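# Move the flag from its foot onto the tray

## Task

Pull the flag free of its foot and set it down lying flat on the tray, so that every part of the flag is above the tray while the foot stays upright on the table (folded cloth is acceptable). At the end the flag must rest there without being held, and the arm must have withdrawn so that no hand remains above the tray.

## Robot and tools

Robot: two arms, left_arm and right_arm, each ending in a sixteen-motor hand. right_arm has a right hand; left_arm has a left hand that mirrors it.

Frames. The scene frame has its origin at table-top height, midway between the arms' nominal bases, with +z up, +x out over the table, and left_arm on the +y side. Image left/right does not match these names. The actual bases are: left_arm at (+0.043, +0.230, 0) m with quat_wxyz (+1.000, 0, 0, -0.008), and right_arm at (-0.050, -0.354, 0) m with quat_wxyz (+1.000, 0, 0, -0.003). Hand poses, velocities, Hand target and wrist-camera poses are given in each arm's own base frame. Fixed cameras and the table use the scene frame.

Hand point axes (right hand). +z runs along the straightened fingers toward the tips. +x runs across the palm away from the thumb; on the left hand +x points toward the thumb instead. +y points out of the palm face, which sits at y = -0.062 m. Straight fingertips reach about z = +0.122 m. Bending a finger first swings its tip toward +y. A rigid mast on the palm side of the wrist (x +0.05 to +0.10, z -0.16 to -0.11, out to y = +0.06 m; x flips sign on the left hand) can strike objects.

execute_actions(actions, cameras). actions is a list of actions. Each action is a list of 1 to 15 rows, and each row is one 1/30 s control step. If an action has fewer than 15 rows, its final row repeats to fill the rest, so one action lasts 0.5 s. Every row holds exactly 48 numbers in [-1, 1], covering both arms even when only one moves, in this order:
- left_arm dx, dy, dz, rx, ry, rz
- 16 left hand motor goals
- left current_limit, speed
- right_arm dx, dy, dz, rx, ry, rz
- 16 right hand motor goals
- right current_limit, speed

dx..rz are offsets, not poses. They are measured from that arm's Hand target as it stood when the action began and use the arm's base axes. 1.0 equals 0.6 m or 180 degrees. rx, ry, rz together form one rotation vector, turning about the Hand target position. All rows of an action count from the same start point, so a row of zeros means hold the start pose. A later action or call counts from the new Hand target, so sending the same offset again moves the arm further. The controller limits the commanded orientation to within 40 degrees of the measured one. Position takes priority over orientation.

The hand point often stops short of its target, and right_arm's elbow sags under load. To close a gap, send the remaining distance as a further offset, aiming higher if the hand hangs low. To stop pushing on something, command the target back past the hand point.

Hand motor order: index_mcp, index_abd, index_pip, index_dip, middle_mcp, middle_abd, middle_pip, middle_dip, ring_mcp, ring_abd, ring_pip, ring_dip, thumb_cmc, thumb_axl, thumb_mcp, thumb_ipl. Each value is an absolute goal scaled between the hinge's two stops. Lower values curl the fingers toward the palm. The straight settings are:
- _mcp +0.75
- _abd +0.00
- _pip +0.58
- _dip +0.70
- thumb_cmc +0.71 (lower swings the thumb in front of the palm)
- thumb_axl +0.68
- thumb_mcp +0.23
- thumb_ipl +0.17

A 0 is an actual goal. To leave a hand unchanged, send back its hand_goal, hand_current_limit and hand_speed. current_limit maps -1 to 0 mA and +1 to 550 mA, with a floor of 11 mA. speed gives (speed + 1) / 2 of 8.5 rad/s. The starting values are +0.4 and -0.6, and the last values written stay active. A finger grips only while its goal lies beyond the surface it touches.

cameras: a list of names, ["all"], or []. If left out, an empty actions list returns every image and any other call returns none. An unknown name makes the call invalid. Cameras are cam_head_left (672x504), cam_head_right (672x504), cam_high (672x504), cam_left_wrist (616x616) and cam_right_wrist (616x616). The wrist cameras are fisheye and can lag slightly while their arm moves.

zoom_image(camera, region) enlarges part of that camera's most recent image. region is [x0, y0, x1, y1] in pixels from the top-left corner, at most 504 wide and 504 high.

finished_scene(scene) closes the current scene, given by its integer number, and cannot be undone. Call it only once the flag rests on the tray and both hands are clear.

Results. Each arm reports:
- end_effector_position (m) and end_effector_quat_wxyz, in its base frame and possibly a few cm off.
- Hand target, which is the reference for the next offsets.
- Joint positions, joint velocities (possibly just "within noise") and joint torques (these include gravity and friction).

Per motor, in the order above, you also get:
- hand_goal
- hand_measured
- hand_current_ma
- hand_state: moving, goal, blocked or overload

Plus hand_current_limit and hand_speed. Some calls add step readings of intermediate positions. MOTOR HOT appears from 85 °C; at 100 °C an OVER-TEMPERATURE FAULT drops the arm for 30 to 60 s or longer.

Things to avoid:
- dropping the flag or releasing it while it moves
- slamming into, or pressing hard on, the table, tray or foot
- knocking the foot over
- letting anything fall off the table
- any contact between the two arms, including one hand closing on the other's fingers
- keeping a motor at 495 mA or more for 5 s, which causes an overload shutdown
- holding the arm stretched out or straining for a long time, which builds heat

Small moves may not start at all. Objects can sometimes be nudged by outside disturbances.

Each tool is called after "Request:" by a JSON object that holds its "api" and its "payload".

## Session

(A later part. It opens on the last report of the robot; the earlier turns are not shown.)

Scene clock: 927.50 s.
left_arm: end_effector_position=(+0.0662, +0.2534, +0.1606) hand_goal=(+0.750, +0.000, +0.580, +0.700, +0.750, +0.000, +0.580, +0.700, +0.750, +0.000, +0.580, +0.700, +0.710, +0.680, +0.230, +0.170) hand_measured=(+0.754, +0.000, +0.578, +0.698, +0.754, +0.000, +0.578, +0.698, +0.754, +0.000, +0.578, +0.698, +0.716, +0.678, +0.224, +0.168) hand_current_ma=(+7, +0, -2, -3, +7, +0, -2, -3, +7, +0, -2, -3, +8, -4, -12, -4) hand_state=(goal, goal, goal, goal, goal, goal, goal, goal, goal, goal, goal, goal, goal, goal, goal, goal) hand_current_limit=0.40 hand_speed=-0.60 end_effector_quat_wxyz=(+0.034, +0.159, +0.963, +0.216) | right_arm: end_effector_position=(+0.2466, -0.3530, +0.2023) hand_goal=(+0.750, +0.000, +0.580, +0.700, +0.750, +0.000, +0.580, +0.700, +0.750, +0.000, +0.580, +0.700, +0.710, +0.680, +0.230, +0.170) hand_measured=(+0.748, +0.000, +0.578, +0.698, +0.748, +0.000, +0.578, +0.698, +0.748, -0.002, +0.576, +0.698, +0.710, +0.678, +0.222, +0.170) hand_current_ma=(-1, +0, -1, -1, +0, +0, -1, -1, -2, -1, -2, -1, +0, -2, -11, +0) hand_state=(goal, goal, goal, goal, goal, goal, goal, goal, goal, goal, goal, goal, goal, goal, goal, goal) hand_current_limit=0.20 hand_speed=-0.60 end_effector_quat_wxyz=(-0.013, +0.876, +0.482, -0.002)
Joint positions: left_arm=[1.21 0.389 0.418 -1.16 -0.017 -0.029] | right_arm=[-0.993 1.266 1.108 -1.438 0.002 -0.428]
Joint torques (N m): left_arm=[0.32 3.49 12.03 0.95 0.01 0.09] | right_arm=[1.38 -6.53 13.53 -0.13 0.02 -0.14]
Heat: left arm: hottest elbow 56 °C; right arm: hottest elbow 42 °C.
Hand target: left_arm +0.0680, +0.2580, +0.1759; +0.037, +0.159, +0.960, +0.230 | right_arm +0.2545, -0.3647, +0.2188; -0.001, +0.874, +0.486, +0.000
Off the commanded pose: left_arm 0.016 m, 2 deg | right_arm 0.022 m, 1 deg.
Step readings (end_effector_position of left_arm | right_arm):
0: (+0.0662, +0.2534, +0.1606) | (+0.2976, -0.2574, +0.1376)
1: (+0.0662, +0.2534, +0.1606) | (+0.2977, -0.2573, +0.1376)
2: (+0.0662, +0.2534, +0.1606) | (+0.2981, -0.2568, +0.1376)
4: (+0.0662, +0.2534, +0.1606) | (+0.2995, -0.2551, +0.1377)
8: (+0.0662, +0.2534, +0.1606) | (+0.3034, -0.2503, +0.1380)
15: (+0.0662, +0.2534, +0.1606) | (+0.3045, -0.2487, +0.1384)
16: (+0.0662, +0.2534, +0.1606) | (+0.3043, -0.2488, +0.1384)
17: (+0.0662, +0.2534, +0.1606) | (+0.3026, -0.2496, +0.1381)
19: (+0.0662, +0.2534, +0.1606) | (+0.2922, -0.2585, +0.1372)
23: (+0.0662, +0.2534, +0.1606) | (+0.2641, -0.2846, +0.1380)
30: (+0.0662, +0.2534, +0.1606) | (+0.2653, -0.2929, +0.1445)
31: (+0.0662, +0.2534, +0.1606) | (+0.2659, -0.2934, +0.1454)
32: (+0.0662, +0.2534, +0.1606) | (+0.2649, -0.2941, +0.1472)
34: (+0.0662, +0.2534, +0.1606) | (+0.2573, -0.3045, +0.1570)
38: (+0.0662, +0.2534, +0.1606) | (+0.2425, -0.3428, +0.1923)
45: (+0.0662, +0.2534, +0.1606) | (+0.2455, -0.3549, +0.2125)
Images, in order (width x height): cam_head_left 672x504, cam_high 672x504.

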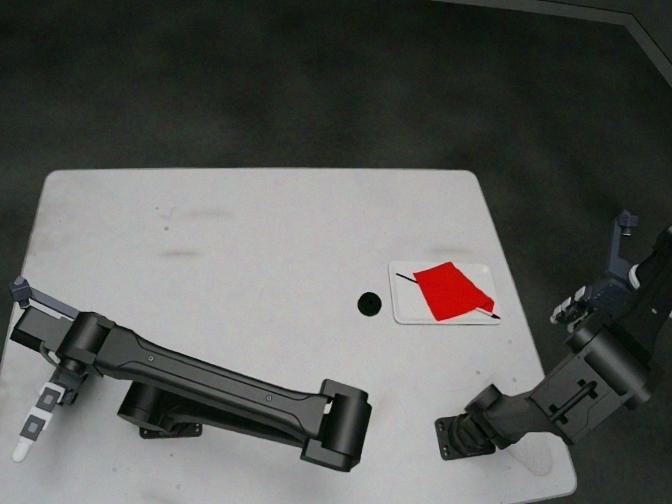

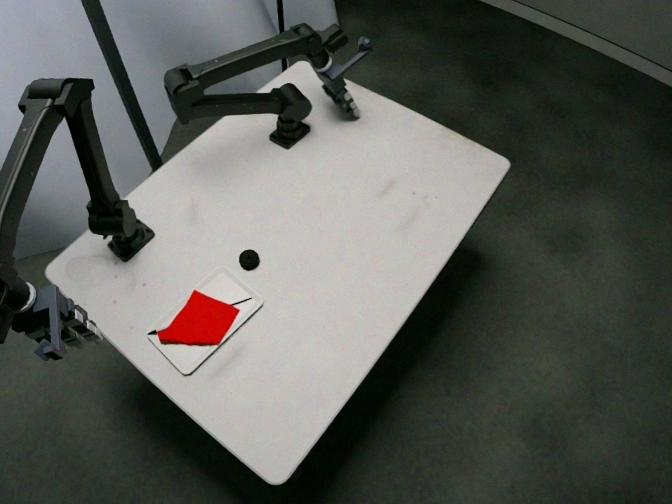

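Request:
{"api": "execute_actions", "payload": {"actions": [[[0,0,0,0,0,0,0.75,0,0.58,0.7,0.75,0,0.58,0.7,0.75,0,0.58,0.7,0.71,0.68,0.23,0.17,0.4,-0.6,0.034,0.116,-0.13,0,0,0,0.75,0,0.58,0.7,0.75,0,0.58,0.7,0.75,0,0.58,0.7,0.71,0.68,0.23,0.17,0.2,-0.6]],[[0,0,0,0,0,0,0.75,0,0.58,0.7,0.75,0,0.58,0.7,0.75,0,0.58,0.7,0.71,0.68,0.23,0.17,0.4,-0.6,0.033,0.062,-0.012,0,0,0,0.75,0,0.58,0.7,0.75,0,0.58,0.7,0.75,0,0.58,0.7,0.71,0.68,0.23,0.17,0.2,-0.6]],[[0,0,0,0,0,0,0.75,0,0.58,0.7,0.75,0,0.58,0.7,0.75,0,0.58,0.7,0.71,0.68,0.23,0.17,0.4,-0.6,0.018,0.034,0.006,0,0,0,0.75,0,0.58,0.7,0.75,0,0.58,0.7,0.75,0,0.58,0.7,0.71,0.68,0.23,0.17,0.2,-0.6]],[[0,0,0,0,0,0,0.75,0,0.58,0.7,0.75,0,0.58,0.7,0.75,0,0.58,0.7,0.71,0.68,0.23,0.17,0.4,-0.6,-0.04,-0.1,0.03,0,0,0,0.75,0,0.58,0.7,0.75,0,0.58,0.7,0.75,0,0.58,0.7,0.71,0.68,0.23,0.17,0.2,-0.6]],[[0,0,0,0,0,0,0.75,0,0.58,0.7,0.75,0,0.58,0.7,0.75,0,0.58,0.7,0.71,0.68,0.23,0.17,0.4,-0.6,-0.04,-0.1,0.1,0,0,0,0.75,0,0.58,0.7,0.75,0,0.58,0.7,0.75,0,0.58,0.7,0.71,0.68,0.23,0.17,0.2,-0.6]]], "cameras": ["cam_head_left","cam_high"]}}

Request:
{"api": "zoom_image", "payload": {"camera": "cam_head_left", "region": [380, 240, 540, 370]}}

Request:
{"api": "zoom_image", "payload": {"camera": "cam_high", "region": [120, 250, 280, 400]}}

Scene clock: 942.43 s.
left_arm: end_effector_position=(+0.0662, +0.2534, +0.1606) hand_goal=(+0.750, +0.000, +0.580, +0.700, +0.750, +0.000, +0.580, +0.700, +0.750, +0.000, +0.580, +0.700, +0.710, +0.680, +0.230, +0.170) hand_measured=(+0.754, +0.000, +0.578, +0.698, +0.754, +0.000, +0.578, +0.698, +0.754, +0.000, +0.578, +0.698, +0.716, +0.678, +0.224, +0.168) hand_current_ma=(+7, +0, -2, -3, +7, +0, -2, -3, +7, +0, -2, -3, +8, -4, -12, -4) hand_state=(goal, goal, goal, goal, goal, goal, goal, goal, goal, goal, goal, goal, goal, goal, goal, goal) hand_current_limit=0.40 hand_speed=-0.60 end_effector_quat_wxyz=(+0.034, +0.159, +0.963, +0.216) | right_arm: end_effector_position=(+0.2496, -0.3459, +0.1988) hand_goal=(+0.750, +0.000, +0.580, +0.700, +0.750, +0.000, +0.580, +0.700, +0.750, +0.000, +0.580, +0.700, +0.710, +0.680, +0.230, +0.170) hand_measured=(+0.748, +0.000, +0.578, +0.698, +0.748, +0.000, +0.578, +0.698, +0.748, +0.002, +0.578, +0.698, +0.710, +0.678, +0.222, +0.170) hand_current_ma=(-1, +0, -1, -1, -1, +0, -1, -1, +0, +1, -1, -1, +0, -1, -11, +0) hand_state=(goal, goal, goal, goal, goal, goal, goal, goal, goal, goal, goal, goal, goal, goal, goal, goal) hand_current_limit=0.20 hand_speed=-0.60 end_effector_quat_wxyz=(-0.013, +0.876, +0.482, -0.002)
Joint positions: left_arm=[1.21 0.389 0.418 -1.16 -0.017 -0.029] | right_arm=[-0.974 1.256 1.09 -1.43 0.002 -0.41]
Joint torques (N m): left_arm=[0.38 3.43 12.03 0.96 0 0.09] | right_arm=[1.38 -6.53 13.48 -0.12 0.02 -0.13]
Heat: left arm: hottest elbow 57 °C; right arm: hottest elbow 44 °C.
Hand target: left_arm +0.0680, +0.2580, +0.1759; +0.037, +0.159, +0.960, +0.230 | right_arm +0.2574, -0.3575, +0.2152; -0.001, +0.874, +0.486, +0.000
Off the commanded pose: left_arm 0.016 m, 2 deg | right_arm 0.022 m, 1 deg.
Step readings (end_effector_position of left_arm | right_arm):
0: (+0.0662, +0.2534, +0.1606) | (+0.2466, -0.3529, +0.2023)
1: (+0.0662, +0.2534, +0.1606) | (+0.2469, -0.3529, +0.2024)
2: (+0.0662, +0.2534, +0.1606) | (+0.2487, -0.3517, +0.2002)
4: (+0.0662, +0.2534, +0.1606) | (+0.2563, -0.3442, +0.1902)
8: (+0.0662, +0.2534, +0.1606) | (+0.2687, -0.3037, +0.1529)
15: (+0.0662, +0.2534, +0.1606) | (+0.2741, -0.2948, +0.1388)
16: (+0.0662, +0.2534, +0.1606) | (+0.2747, -0.2956, +0.1394)
17: (+0.0662, +0.2534, +0.1606) | (+0.2761, -0.2943, +0.1391)
19: (+0.0662, +0.2534, +0.1606) | (+0.2811, -0.2872, +0.1383)
23: (+0.0662, +0.2534, +0.1606) | (+0.2941, -0.2632, +0.1349)
30: (+0.0662, +0.2534, +0.1606) | (+0.2968, -0.2608, +0.1365)
31: (+0.0662, +0.2534, +0.1606) | (+0.2967, -0.2609, +0.1365)
32: (+0.0662, +0.2534, +0.1606) | (+0.2976, -0.2597, +0.1365)
34: (+0.0662, +0.2534, +0.1606) | (+0.3004, -0.2562, +0.1370)
38: (+0.0662, +0.2534, +0.1606) | (+0.3096, -0.2446, +0.1393)
45: (+0.0662, +0.2534, +0.1606) | (+0.3108, -0.2425, +0.1407)
46: (+0.0662, +0.2534, +0.1606) | (+0.3106, -0.2428, +0.1407)
47: (+0.0662, +0.2534, +0.1606) | (+0.3090, -0.2443, +0.1406)
49: (+0.0662, +0.2534, +0.1606) | (+0.2990, -0.2539, +0.1399)
53: (+0.0662, +0.2534, +0.1606) | (+0.2699, -0.2803, +0.1388)
60: (+0.0662, +0.2534, +0.1606) | (+0.2671, -0.2849, +0.1387)
61: (+0.0662, +0.2534, +0.1606) | (+0.2678, -0.2854, +0.1398)
62: (+0.0662, +0.2534, +0.1606) | (+0.2668, -0.2864, +0.1419)
64: (+0.0662, +0.2534, +0.1606) | (+0.2594, -0.2972, +0.1525)
68: (+0.0662, +0.2534, +0.1606) | (+0.2452, -0.3359, +0.1894)
75: (+0.0662, +0.2534, +0.1606) | (+0.2485, -0.3479, +0.2091)
Images, in order (width x height): cam_head_left 672x504, cam_high 672x504.

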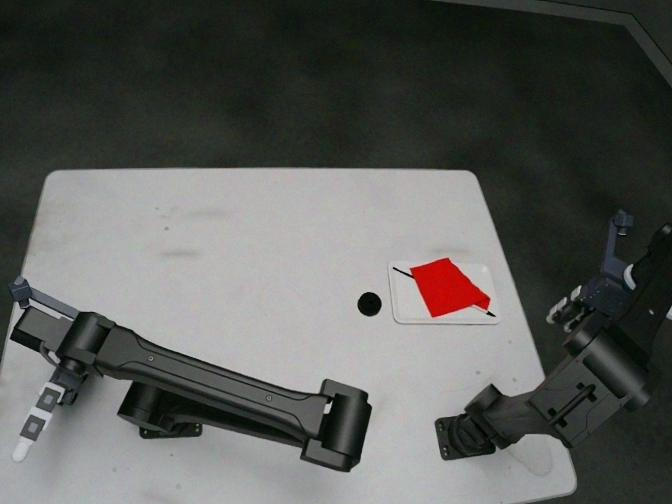

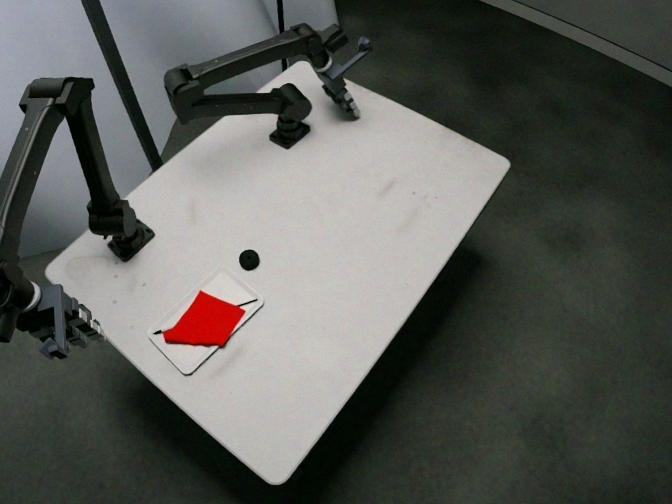

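Scaled by 3.150 from the camera's 672x504 image, which has a finer 960x720 frame.

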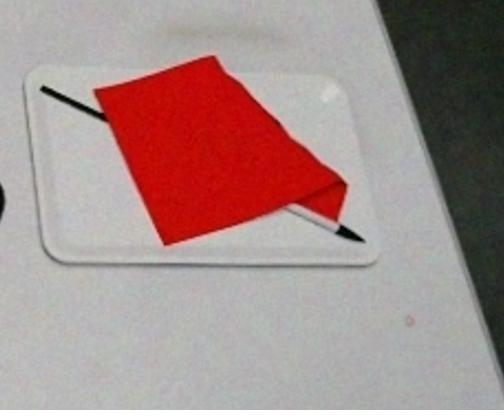

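Scaled by 3.150 from the camera's 672x504 image, which has a finer 960x720 frame.

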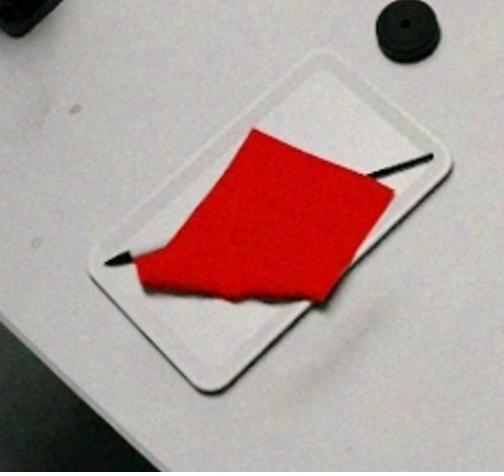

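Request:
{"api": "execute_actions", "payload": {"actions": [[[0,0,0,0,0,0,0.75,0,0.58,0.7,0.75,0,0.58,0.7,0.75,0,0.58,0.7,0.71,0.68,0.23,0.17,0.4,-0.6,0.094,0.136,0.08,0,0,0.04,0.75,0,0.58,0.7,0.75,0,0.58,0.7,-0.3,0,0,0.3,0.71,0.68,0.23,0.17,0.0,-0.6]],[[0,0,0,0,0,0,0.75,0,0.58,0.7,0.75,0,0.58,0.7,0.75,0,0.58,0.7,0.71,0.68,0.23,0.17,0.4,-0.6,0.094,0.136,0,0,0,0.04,0.75,0,0.58,0.7,0.75,0,0.58,0.7,-0.3,0,0,0.3,0.71,0.68,0.23,0.17,0.0,-0.6]],[[0,0,0,0,0,0,0.75,0,0.58,0.7,0.75,0,0.58,0.7,0.75,0,0.58,0.7,0.71,0.68,0.23,0.17,0.4,-0.6,0.094,0.136,0,0,0,0.04,0.75,0,0.58,0.7,0.75,0,0.58,0.7,-0.3,0,0,0.3,0.71,0.68,0.23,0.17,0.0,-0.6]],[[0,0,0,0,0,0,0.75,0,0.58,0.7,0.75,0,0.58,0.7,0.75,0,0.58,0.7,0.71,0.68,0.23,0.17,0.4,-0.6,0.094,0.138,-0.05,0,0,0.041,0.75,0,0.58,0.7,0.75,0,0.58,0.7,-0.3,0,0,0.3,0.71,0.68,0.23,0.17,0.0,-0.6]],[[0,0,0,0,0,0,0.75,0,0.58,0.7,0.75,0,0.58,0.7,0.75,0,0.58,0.7,0.71,0.68,0.23,0.17,0.4,-0.6,0,0,-0.1,0,0,0,0.75,0,0.58,0.7,0.75,0,0.58,0.7,-0.3,0,0,0.3,0.71,0.68,0.23,0.17,0.0,-0.6]]], "cameras": ["cam_head_left","cam_high"]}}

Request:
{"api": "zoom_image", "payload": {"camera": "cam_head_left", "region": [380, 220, 540, 350]}}

Scene clock: 953.27 s.
left_arm: end_effector_position=(+0.0662, +0.2534, +0.1606) hand_goal=(+0.750, +0.000, +0.580, +0.700, +0.750, +0.000, +0.580, +0.700, +0.750, +0.000, +0.580, +0.700, +0.710, +0.680, +0.230, +0.170) hand_measured=(+0.754, +0.000, +0.578, +0.698, +0.754, +0.000, +0.578, +0.698, +0.754, +0.000, +0.578, +0.698, +0.716, +0.678, +0.224, +0.168) hand_current_ma=(+7, +0, -2, -3, +7, +0, -2, -3, +7, +0, -2, -3, +8, -4, -12, -4) hand_state=(goal, goal, goal, goal, goal, goal, goal, goal, goal, goal, goal, goal, goal, goal, goal, goal) hand_current_limit=0.40 hand_speed=-0.60 end_effector_quat_wxyz=(+0.034, +0.159, +0.963, +0.216) | right_arm: end_effector_position=(+0.4836, -0.0252, +0.1855) hand_goal=(+0.750, +0.000, +0.580, +0.700, +0.750, +0.000, +0.580, +0.700, -0.300, +0.000, +0.000, +0.300, +0.710, +0.680, +0.230, +0.170) hand_measured=(+0.748, +0.000, +0.578, +0.698, +0.748, +0.000, +0.578, +0.698, -0.282, +0.002, +0.008, +0.304, +0.710, +0.678, +0.222, +0.170) hand_current_ma=(-1, +0, -1, -1, -1, +0, -1, -1, +24, +0, +7, +2, +0, -1, -11, +0) hand_state=(goal, goal, goal, goal, goal, goal, goal, goal, goal, goal, goal, goal, goal, goal, goal, goal) hand_current_limit=0.00 hand_speed=-0.60 end_effector_quat_wxyz=(+0.005, +0.719, +0.695, +0.007)
Joint positions: left_arm=[1.21 0.389 0.418 -1.16 -0.017 -0.029] | right_arm=[0.001 1.395 1.175 -1.333 -0.003 0.034]
Joint torques (N m): left_arm=[0.38 3.49 12.04 0.96 0 0.09] | right_arm=[1.08 -8.59 8.1 0.87 0.24 0.04]
Heat: left arm: hottest elbow 57 °C; right arm: hottest elbow 45 °C.
Hand target: left_arm +0.0680, +0.2580, +0.1759; +0.037, +0.159, +0.960, +0.230 | right_arm +0.4831, -0.0299, +0.1732; -0.001, +0.725, +0.689, +0.000
Off the commanded pose: left_arm 0.016 m, 2 deg | right_arm 0.013 m, 1 deg.
Step readings (end_effector_position of left_arm | right_arm):
0: (+0.0662, +0.2534, +0.1606) | (+0.2496, -0.3458, +0.1988)
1: (+0.0662, +0.2534, +0.1606) | (+0.2499, -0.3453, +0.1988)
2: (+0.0662, +0.2534, +0.1606) | (+0.2514, -0.3415, +0.1987)
4: (+0.0662, +0.2534, +0.1606) | (+0.2613, -0.3241, +0.2004)
8: (+0.0662, +0.2534, +0.1606) | (+0.2937, -0.2775, +0.2158)
15: (+0.0662, +0.2534, +0.1606) | (+0.3056, -0.2679, +0.2434)
16: (+0.0662, +0.2534, +0.1606) | (+0.3059, -0.2676, +0.2435)
17: (+0.0662, +0.2534, +0.1606) | (+0.3075, -0.2654, +0.2434)
19: (+0.0662, +0.2534, +0.1606) | (+0.3208, -0.2482, +0.2432)
23: (+0.0662, +0.2534, +0.1606) | (+0.3542, -0.1977, +0.2432)
30: (+0.0662, +0.2534, +0.1606) | (+0.3599, -0.1866, +0.2432)
31: (+0.0662, +0.2534, +0.1606) | (+0.3599, -0.1865, +0.2432)
32: (+0.0662, +0.2534, +0.1606) | (+0.3611, -0.1845, +0.2432)
34: (+0.0662, +0.2534, +0.1606) | (+0.3709, -0.1659, +0.2439)
38: (+0.0662, +0.2534, +0.1606) | (+0.3978, -0.1128, +0.2463)
45: (+0.0662, +0.2534, +0.1606) | (+0.4098, -0.1046, +0.2440)
46: (+0.0662, +0.2534, +0.1606) | (+0.4100, -0.1047, +0.2433)
47: (+0.0662, +0.2534, +0.1606) | (+0.4118, -0.1025, +0.2422)
49: (+0.0662, +0.2534, +0.1606) | (+0.4223, -0.0864, +0.2392)
53: (+0.0662, +0.2534, +0.1606) | (+0.4477, -0.0352, +0.2252)
60: (+0.0662, +0.2534, +0.1606) | (+0.4600, -0.0235, +0.2070)
61: (+0.0662, +0.2534, +0.1606) | (+0.4606, -0.0244, +0.2073)
62: (+0.0662, +0.2534, +0.1606) | (+0.4633, -0.0247, +0.2081)
64: (+0.0662, +0.2534, +0.1606) | (+0.4740, -0.0249, +0.2101)
68: (+0.0662, +0.2534, +0.1606) | (+0.4829, -0.0251, +0.2029)
75: (+0.0662, +0.2534, +0.1606) | (+0.4824, -0.0252, +0.1855)
Images, in order (width x height): cam_head_left 672x504, cam_high 672x504.

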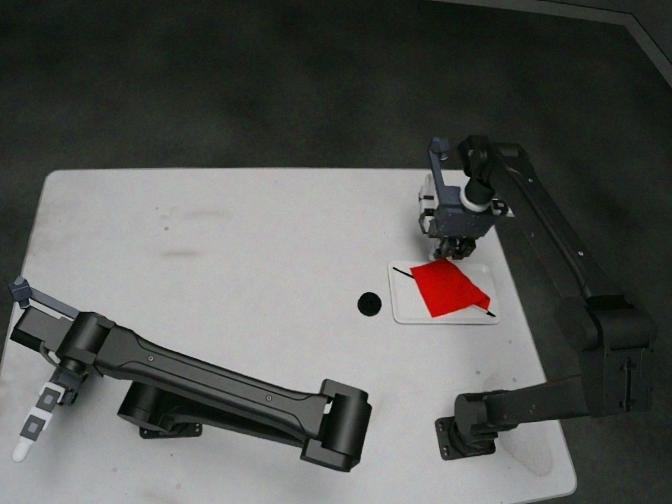

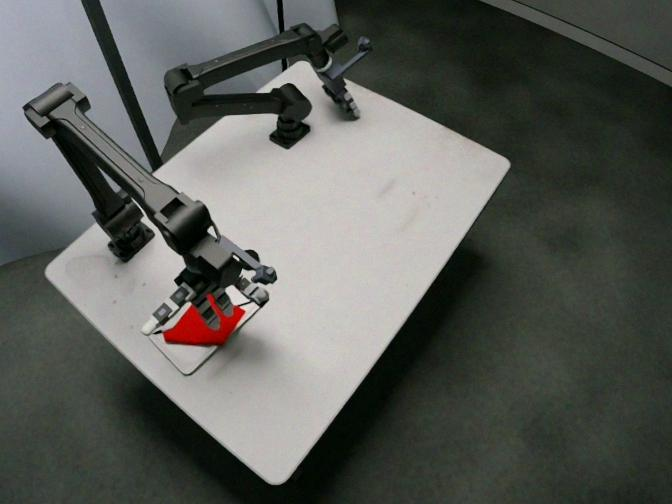

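Scaled by 3.150 from the camera's 672x504 image, which has a finer 960x720 frame.

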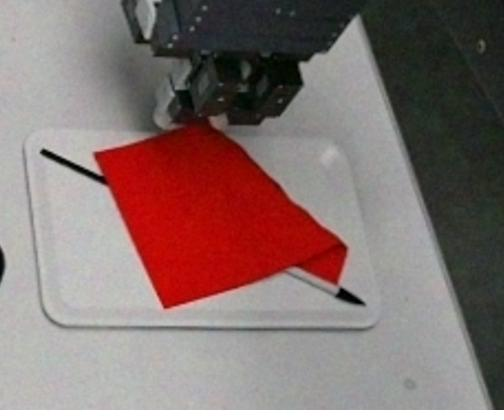

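Request:
{"api": "execute_actions", "payload": {"actions": [[[0,0,0,0,0,0,0.75,0,0.58,0.7,0.75,0,0.58,0.7,0.75,0,0.58,0.7,0.71,0.68,0.23,0.17,0.4,-0.6,0.005,-0.01,-0.07,0,0,0,0.75,0,0.58,0.7,0.75,0,0.58,0.7,-0.3,0,0,0.3,0.71,0.68,0.23,0.17,0.0,-0.6]],[[0,0,0,0,0,0,0.75,0,0.58,0.7,0.75,0,0.58,0.7,0.75,0,0.58,0.7,0.71,0.68,0.23,0.17,0.4,-0.6,0,0,-0.02,0,0,0,0.75,0,0.58,0.7,0.75,0,0.58,0.7,-0.3,0,0,0.3,0.71,0.68,0.23,0.17,0.0,-0.6]],[[0,0,0,0,0,0,0.75,0,0.58,0.7,0.75,0,0.58,0.7,0.75,0,0.58,0.7,0.71,0.68,0.23,0.17,0.4,-0.6,-0.05,0,0,0,0,0,0.75,0,0.58,0.7,0.75,0,0.58,0.7,-0.3,0,0,0.3,0.71,0.68,0.23,0.17,0.0,-0.6]]], "cameras": ["cam_head_left","cam_high"]}}

Request:
{"api": "zoom_image", "payload": {"camera": "cam_head_left", "region": [380, 220, 540, 350]}}

Scene clock: 959.93 s.
left_arm: end_effector_position=(+0.0662, +0.2534, +0.1606) hand_goal=(+0.750, +0.000, +0.580, +0.700, +0.750, +0.000, +0.580, +0.700, +0.750, +0.000, +0.580, +0.700, +0.710, +0.680, +0.230, +0.170) hand_measured=(+0.754, +0.000, +0.578, +0.698, +0.754, +0.000, +0.578, +0.698, +0.754, +0.000, +0.578, +0.698, +0.716, +0.678, +0.224, +0.168) hand_current_ma=(+7, +0, -2, -3, +7, +0, -2, -3, +7, +0, -2, -3, +8, -4, -12, -4) hand_state=(goal, goal, goal, goal, goal, goal, goal, goal, goal, goal, goal, goal, goal, goal, goal, goal) hand_current_limit=0.40 hand_speed=-0.60 end_effector_quat_wxyz=(+0.034, +0.159, +0.963, +0.216) | right_arm: end_effector_position=(+0.4657, -0.0320, +0.1324) hand_goal=(+0.750, +0.000, +0.580, +0.700, +0.750, +0.000, +0.580, +0.700, -0.300, +0.000, +0.000, +0.300, +0.710, +0.680, +0.230, +0.170) hand_measured=(+0.728, -0.008, +0.568, +0.694, +0.748, +0.000, +0.578, +0.698, -0.284, +0.002, +0.008, +0.304, +0.710, +0.678, +0.222, +0.170) hand_current_ma=(-34, -5, -12, -5, -1, +0, -1, -1, +22, +0, +7, +2, +0, -1, -11, +0) hand_state=(blocked, goal, goal, goal, goal, goal, goal, goal, goal, goal, goal, goal, goal, goal, goal, goal) hand_current_limit=0.00 hand_speed=-0.60 end_effector_quat_wxyz=(+0.009, +0.723, +0.690, +0.009)
Joint positions: left_arm=[1.21 0.389 0.418 -1.16 -0.017 -0.029] | right_arm=[-0.013 1.387 1.019 -1.177 0 0.034]
Joint torques (N m): left_arm=[0.32 3.43 12.01 0.96 0.01 0.09] | right_arm=[0.85 -9.05 6.38 0.62 0.12 -0.11]
Heat: left arm: hottest elbow 57 °C; right arm: hottest elbow 44 °C.
Hand target: left_arm +0.0680, +0.2580, +0.1759; +0.037, +0.159, +0.960, +0.230 | right_arm +0.4561, -0.0360, +0.1193; +0.000, +0.725, +0.689, +0.000
Off the commanded pose: left_arm 0.016 m, 2 deg | right_arm 0.017 m, 2 deg.
Step readings (end_effector_position of left_arm | right_arm):
0: (+0.0662, +0.2534, +0.1606) | (+0.4836, -0.0252, +0.1855)
1: (+0.0662, +0.2534, +0.1606) | (+0.4837, -0.0252, +0.1851)
2: (+0.0662, +0.2534, +0.1606) | (+0.4846, -0.0257, +0.1837)
4: (+0.0662, +0.2534, +0.1606) | (+0.4866, -0.0273, +0.1773)
8: (+0.0662, +0.2534, +0.1606) | (+0.4836, -0.0295, +0.1549)
15: (+0.0662, +0.2534, +0.1606) | (+0.4860, -0.0318, +0.1407)
16: (+0.0662, +0.2534, +0.1606) | (+0.4863, -0.0319, +0.1409)
17: (+0.0662, +0.2534, +0.1606) | (+0.4872, -0.0319, +0.1412)
19: (+0.0662, +0.2534, +0.1606) | (+0.4888, -0.0319, +0.1405)
23: (+0.0662, +0.2534, +0.1606) | (+0.4882, -0.0319, +0.1373)
30: (+0.0662, +0.2534, +0.1606) | (+0.4886, -0.0319, +0.1372)
31: (+0.0662, +0.2534, +0.1606) | (+0.4881, -0.0319, +0.1366)
32: (+0.0662, +0.2534, +0.1606) | (+0.4869, -0.0319, +0.1351)
34: (+0.0662, +0.2534, +0.1606) | (+0.4825, -0.0321, +0.1346)
38: (+0.0662, +0.2534, +0.1606) | (+0.4692, -0.0319, +0.1328)
45: (+0.0662, +0.2534, +0.1606) | (+0.4657, -0.0320, +0.1324)
Images, in order (width x height): cam_head_left 672x504, cam_high 672x504.

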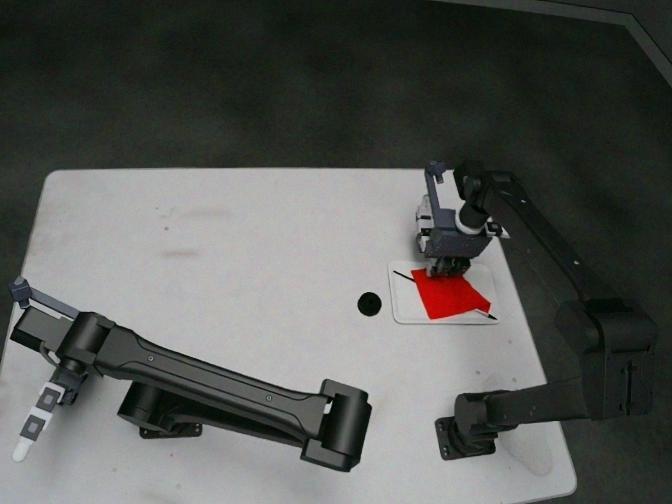

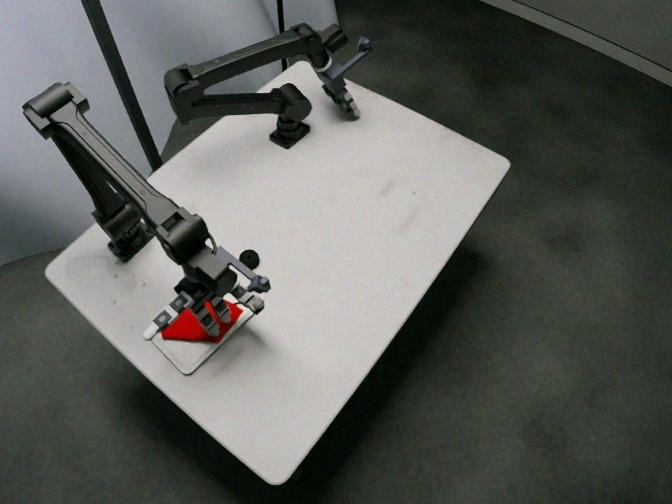

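Scaled by 3.150 from the camera's 672x504 image, which has a finer 960x720 frame.

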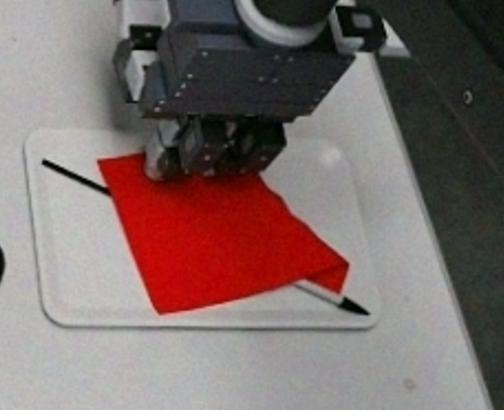

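Request:
{"api": "execute_actions", "payload": {"actions": [[[0,0,0,0,0,0,0.75,0,0.58,0.7,0.75,0,0.58,0.7,0.75,0,0.58,0.7,0.71,0.68,0.23,0.17,0.4,-0.6,0.03,0,0.08,0,0,0,0.75,0,0.58,0.7,0.75,0,0.58,0.7,-0.3,0,0,0.3,0.71,0.68,0.23,0.17,0.0,-0.6]],[[0,0,0,0,0,0,0.75,0,0.58,0.7,0.75,0,0.58,0.7,0.75,0,0.58,0.7,0.71,0.68,0.23,0.17,0.4,-0.6,0,0,0.12,0,0,0,0.75,0,0.58,0.7,0.75,0,0.58,0.7,-0.3,0,0,0.3,0.71,0.68,0.23,0.17,0.0,-0.6]],[[0,0,0,0,0,0,0.75,0,0.58,0.7,0.75,0,0.58,0.7,0.75,0,0.58,0.7,0.71,0.68,0.23,0.17,0.4,-0.6,-0.1,-0.1,0.06,0,0,0,0.75,0,0.58,0.7,0.75,0,0.58,0.7,0.75,0,0.58,0.7,0.71,0.68,0.23,0.17,0.0,-0.6]],[[0,0,0,0,0,0,0.75,0,0.58,0.7,0.75,0,0.58,0.7,0.75,0,0.58,0.7,0.71,0.68,0.23,0.17,0.4,-0.6,-0.1,-0.15,0,0,0,-0.08,0.75,0,0.58,0.7,0.75,0,0.58,0.7,0.75,0,0.58,0.7,0.71,0.68,0.23,0.17,0.0,-0.6]],[[0,0,0,0,0,0,0.75,0,0.58,0.7,0.75,0,0.58,0.7,0.75,0,0.58,0.7,0.71,0.68,0.23,0.17,0.4,-0.6,-0.15,-0.15,0,0,0,-0.08,0.75,0,0.58,0.7,0.75,0,0.58,0.7,0.75,0,0.58,0.7,0.71,0.68,0.23,0.17,0.0,-0.6]],[[0,0,0,0,0,0,0.75,0,0.58,0.7,0.75,0,0.58,0.7,0.75,0,0.58,0.7,0.71,0.68,0.23,0.17,0.4,-0.6,-0.05,-0.15,0,0,0,0,0.75,0,0.58,0.7,0.75,0,0.58,0.7,0.75,0,0.58,0.7,0.71,0.68,0.23,0.17,0.0,-0.6]]], "cameras": ["cam_head_left","cam_high","cam_head_right"]}}

Request:
{"api": "zoom_image", "payload": {"camera": "cam_head_left", "region": [380, 220, 540, 350]}}

Request:
{"api": "zoom_image", "payload": {"camera": "cam_high", "region": [120, 250, 280, 400]}}

Scene clock: 972.23 s.
left_arm: end_effector_position=(+0.0662, +0.2534, +0.1606) hand_goal=(+0.750, +0.000, +0.580, +0.700, +0.750, +0.000, +0.580, +0.700, +0.750, +0.000, +0.580, +0.700, +0.710, +0.680, +0.230, +0.170) hand_measured=(+0.754, +0.000, +0.578, +0.698, +0.754, +0.000, +0.578, +0.698, +0.754, +0.000, +0.578, +0.698, +0.716, +0.678, +0.224, +0.168) hand_current_ma=(+7, +0, -2, -3, +7, +0, -2, -3, +7, +0, -2, -3, +8, -4, -12, -4) hand_state=(goal, goal, goal, goal, goal, goal, goal, goal, goal, goal, goal, goal, goal, goal, goal, goal) hand_current_limit=0.40 hand_speed=-0.60 end_effector_quat_wxyz=(+0.034, +0.159, +0.963, +0.216) | right_arm: end_effector_position=(+0.2242, -0.3530, +0.2536) hand_goal=(+0.750, +0.000, +0.580, +0.700, +0.750, +0.000, +0.580, +0.700, +0.750, +0.000, +0.580, +0.700, +0.710, +0.680, +0.230, +0.170) hand_measured=(+0.748, -0.002, +0.578, +0.698, +0.748, +0.000, +0.578, +0.698, +0.748, +0.000, +0.578, +0.698, +0.710, +0.678, +0.222, +0.170) hand_current_ma=(-1, +0, -1, -1, -1, +0, -1, -1, -2, +0, -1, -2, +0, -1, -11, +0) hand_state=(goal, goal, goal, goal, goal, goal, goal, goal, goal, goal, goal, goal, goal, goal, goal, goal) hand_current_limit=0.00 hand_speed=-0.60 end_effector_quat_wxyz=(-0.024, +0.876, +0.481, -0.002)
Joint positions: left_arm=[1.21 0.389 0.418 -1.16 -0.017 -0.029] | right_arm=[-1.048 1.237 1.222 -1.604 0.004 -0.483]
Joint torques (N m): left_arm=[0.32 3.49 12 0.98 0.01 0.09] | right_arm=[1.73 -6.71 13.91 0.28 0 -0.13]
Heat: left arm: hottest elbow 57 °C; right arm: hottest elbow 42 °C.
Hand target: left_arm +0.0680, +0.2580, +0.1759; +0.037, +0.159, +0.960, +0.230 | right_arm +0.2341, -0.3659, +0.2752; -0.001, +0.873, +0.487, +0.000
Off the commanded pose: left_arm 0.016 m, 2 deg | right_arm 0.027 m, 3 deg.
Step readings (end_effector_position of left_arm | right_arm):
0: (+0.0662, +0.2534, +0.1606) | (+0.4657, -0.0320, +0.1324)
1: (+0.0662, +0.2534, +0.1606) | (+0.4656, -0.0320, +0.1324)
2: (+0.0662, +0.2534, +0.1606) | (+0.4639, -0.0320, +0.1318)
4: (+0.0662, +0.2534, +0.1606) | (+0.4598, -0.0319, +0.1329)
8: (+0.0662, +0.2534, +0.1606) | (+0.4523, -0.0318, +0.1365)
15: (+0.0662, +0.2534, +0.1606) | (+0.4581, -0.0319, +0.1475)
16: (+0.0662, +0.2534, +0.1606) | (+0.4583, -0.0319, +0.1486)
17: (+0.0662, +0.2534, +0.1606) | (+0.4566, -0.0319, +0.1506)
19: (+0.0662, +0.2534, +0.1606) | (+0.4525, -0.0318, +0.1595)
23: (+0.0662, +0.2534, +0.1606) | (+0.4581, -0.0319, +0.1935)
30: (+0.0662, +0.2534, +0.1606) | (+0.4631, -0.0319, +0.2235)
31: (+0.0662, +0.2534, +0.1606) | (+0.4622, -0.0325, +0.2232)
32: (+0.0662, +0.2534, +0.1606) | (+0.4597, -0.0344, +0.2233)
34: (+0.0662, +0.2534, +0.1606) | (+0.4505, -0.0476, +0.2271)
38: (+0.0662, +0.2534, +0.1606) | (+0.4274, -0.0868, +0.2514)
45: (+0.0662, +0.2534, +0.1606) | (+0.4095, -0.0957, +0.2750)
46: (+0.0662, +0.2534, +0.1606) | (+0.4094, -0.0961, +0.2749)
47: (+0.0662, +0.2534, +0.1606) | (+0.4081, -0.0990, +0.2745)
49: (+0.0662, +0.2534, +0.1606) | (+0.4000, -0.1186, +0.2738)
53: (+0.0662, +0.2534, +0.1606) | (+0.3701, -0.1706, +0.2740)
60: (+0.0662, +0.2534, +0.1606) | (+0.3587, -0.1867, +0.2785)
61: (+0.0662, +0.2534, +0.1606) | (+0.3581, -0.1876, +0.2783)
62: (+0.0662, +0.2534, +0.1606) | (+0.3551, -0.1907, +0.2775)
64: (+0.0662, +0.2534, +0.1606) | (+0.3362, -0.2109, +0.2741)
68: (+0.0662, +0.2534, +0.1606) | (+0.2833, -0.2604, +0.2734)
75: (+0.0662, +0.2534, +0.1606) | (+0.2655, -0.2763, +0.2771)
76: (+0.0662, +0.2534, +0.1606) | (+0.2652, -0.2765, +0.2771)
77: (+0.0662, +0.2534, +0.1606) | (+0.2632, -0.2788, +0.2765)
79: (+0.0662, +0.2534, +0.1606) | (+0.2490, -0.2948, +0.2729)
83: (+0.0662, +0.2534, +0.1606) | (+0.2154, -0.3371, +0.2591)
90: (+0.0662, +0.2534, +0.1606) | (+0.2201, -0.3519, +0.2473)
Images, in order (width x height): cam_head_left 672x504, cam_head_right 672x504, cam_high 672x504.

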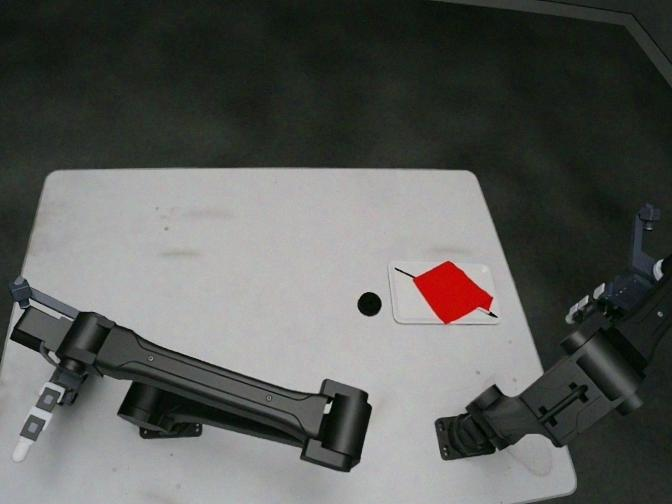

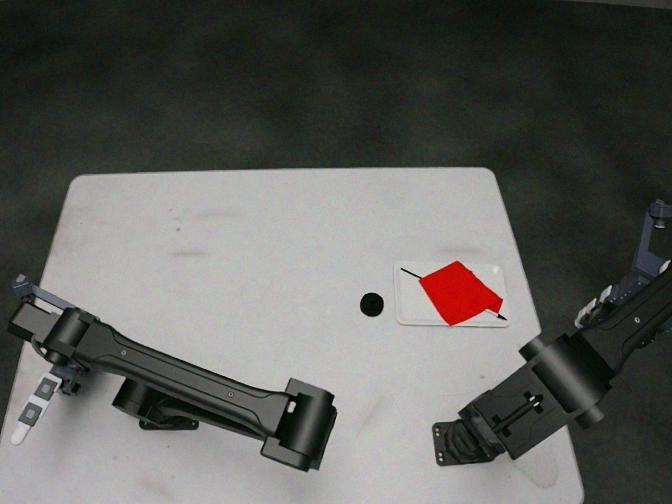

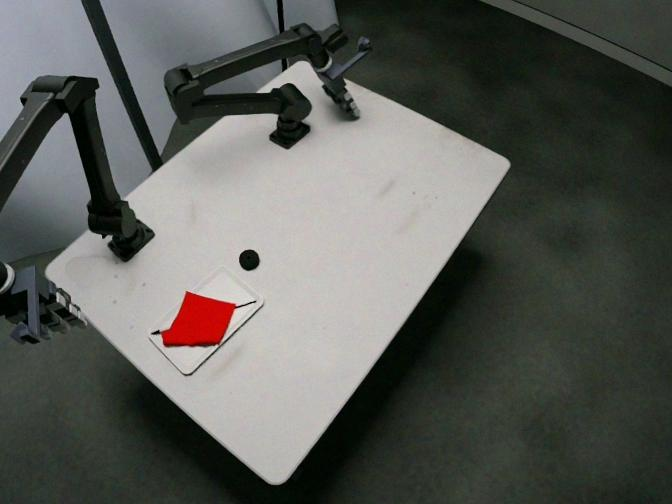

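Scaled by 3.150 from the camera's 672x504 image, which has a finer 960x720 frame.

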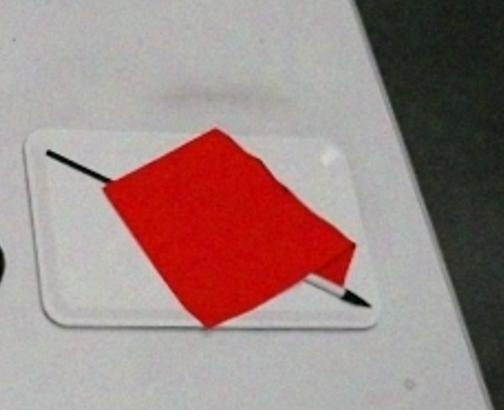

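Scaled by 3.150 from the camera's 672x504 image, which has a finer 960x720 frame.

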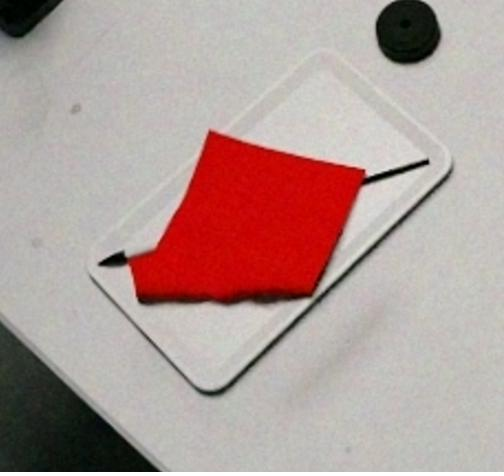

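Request:
{"api": "finished_scene", "payload": {"scene": 1}}

The scene is finished: the task was done.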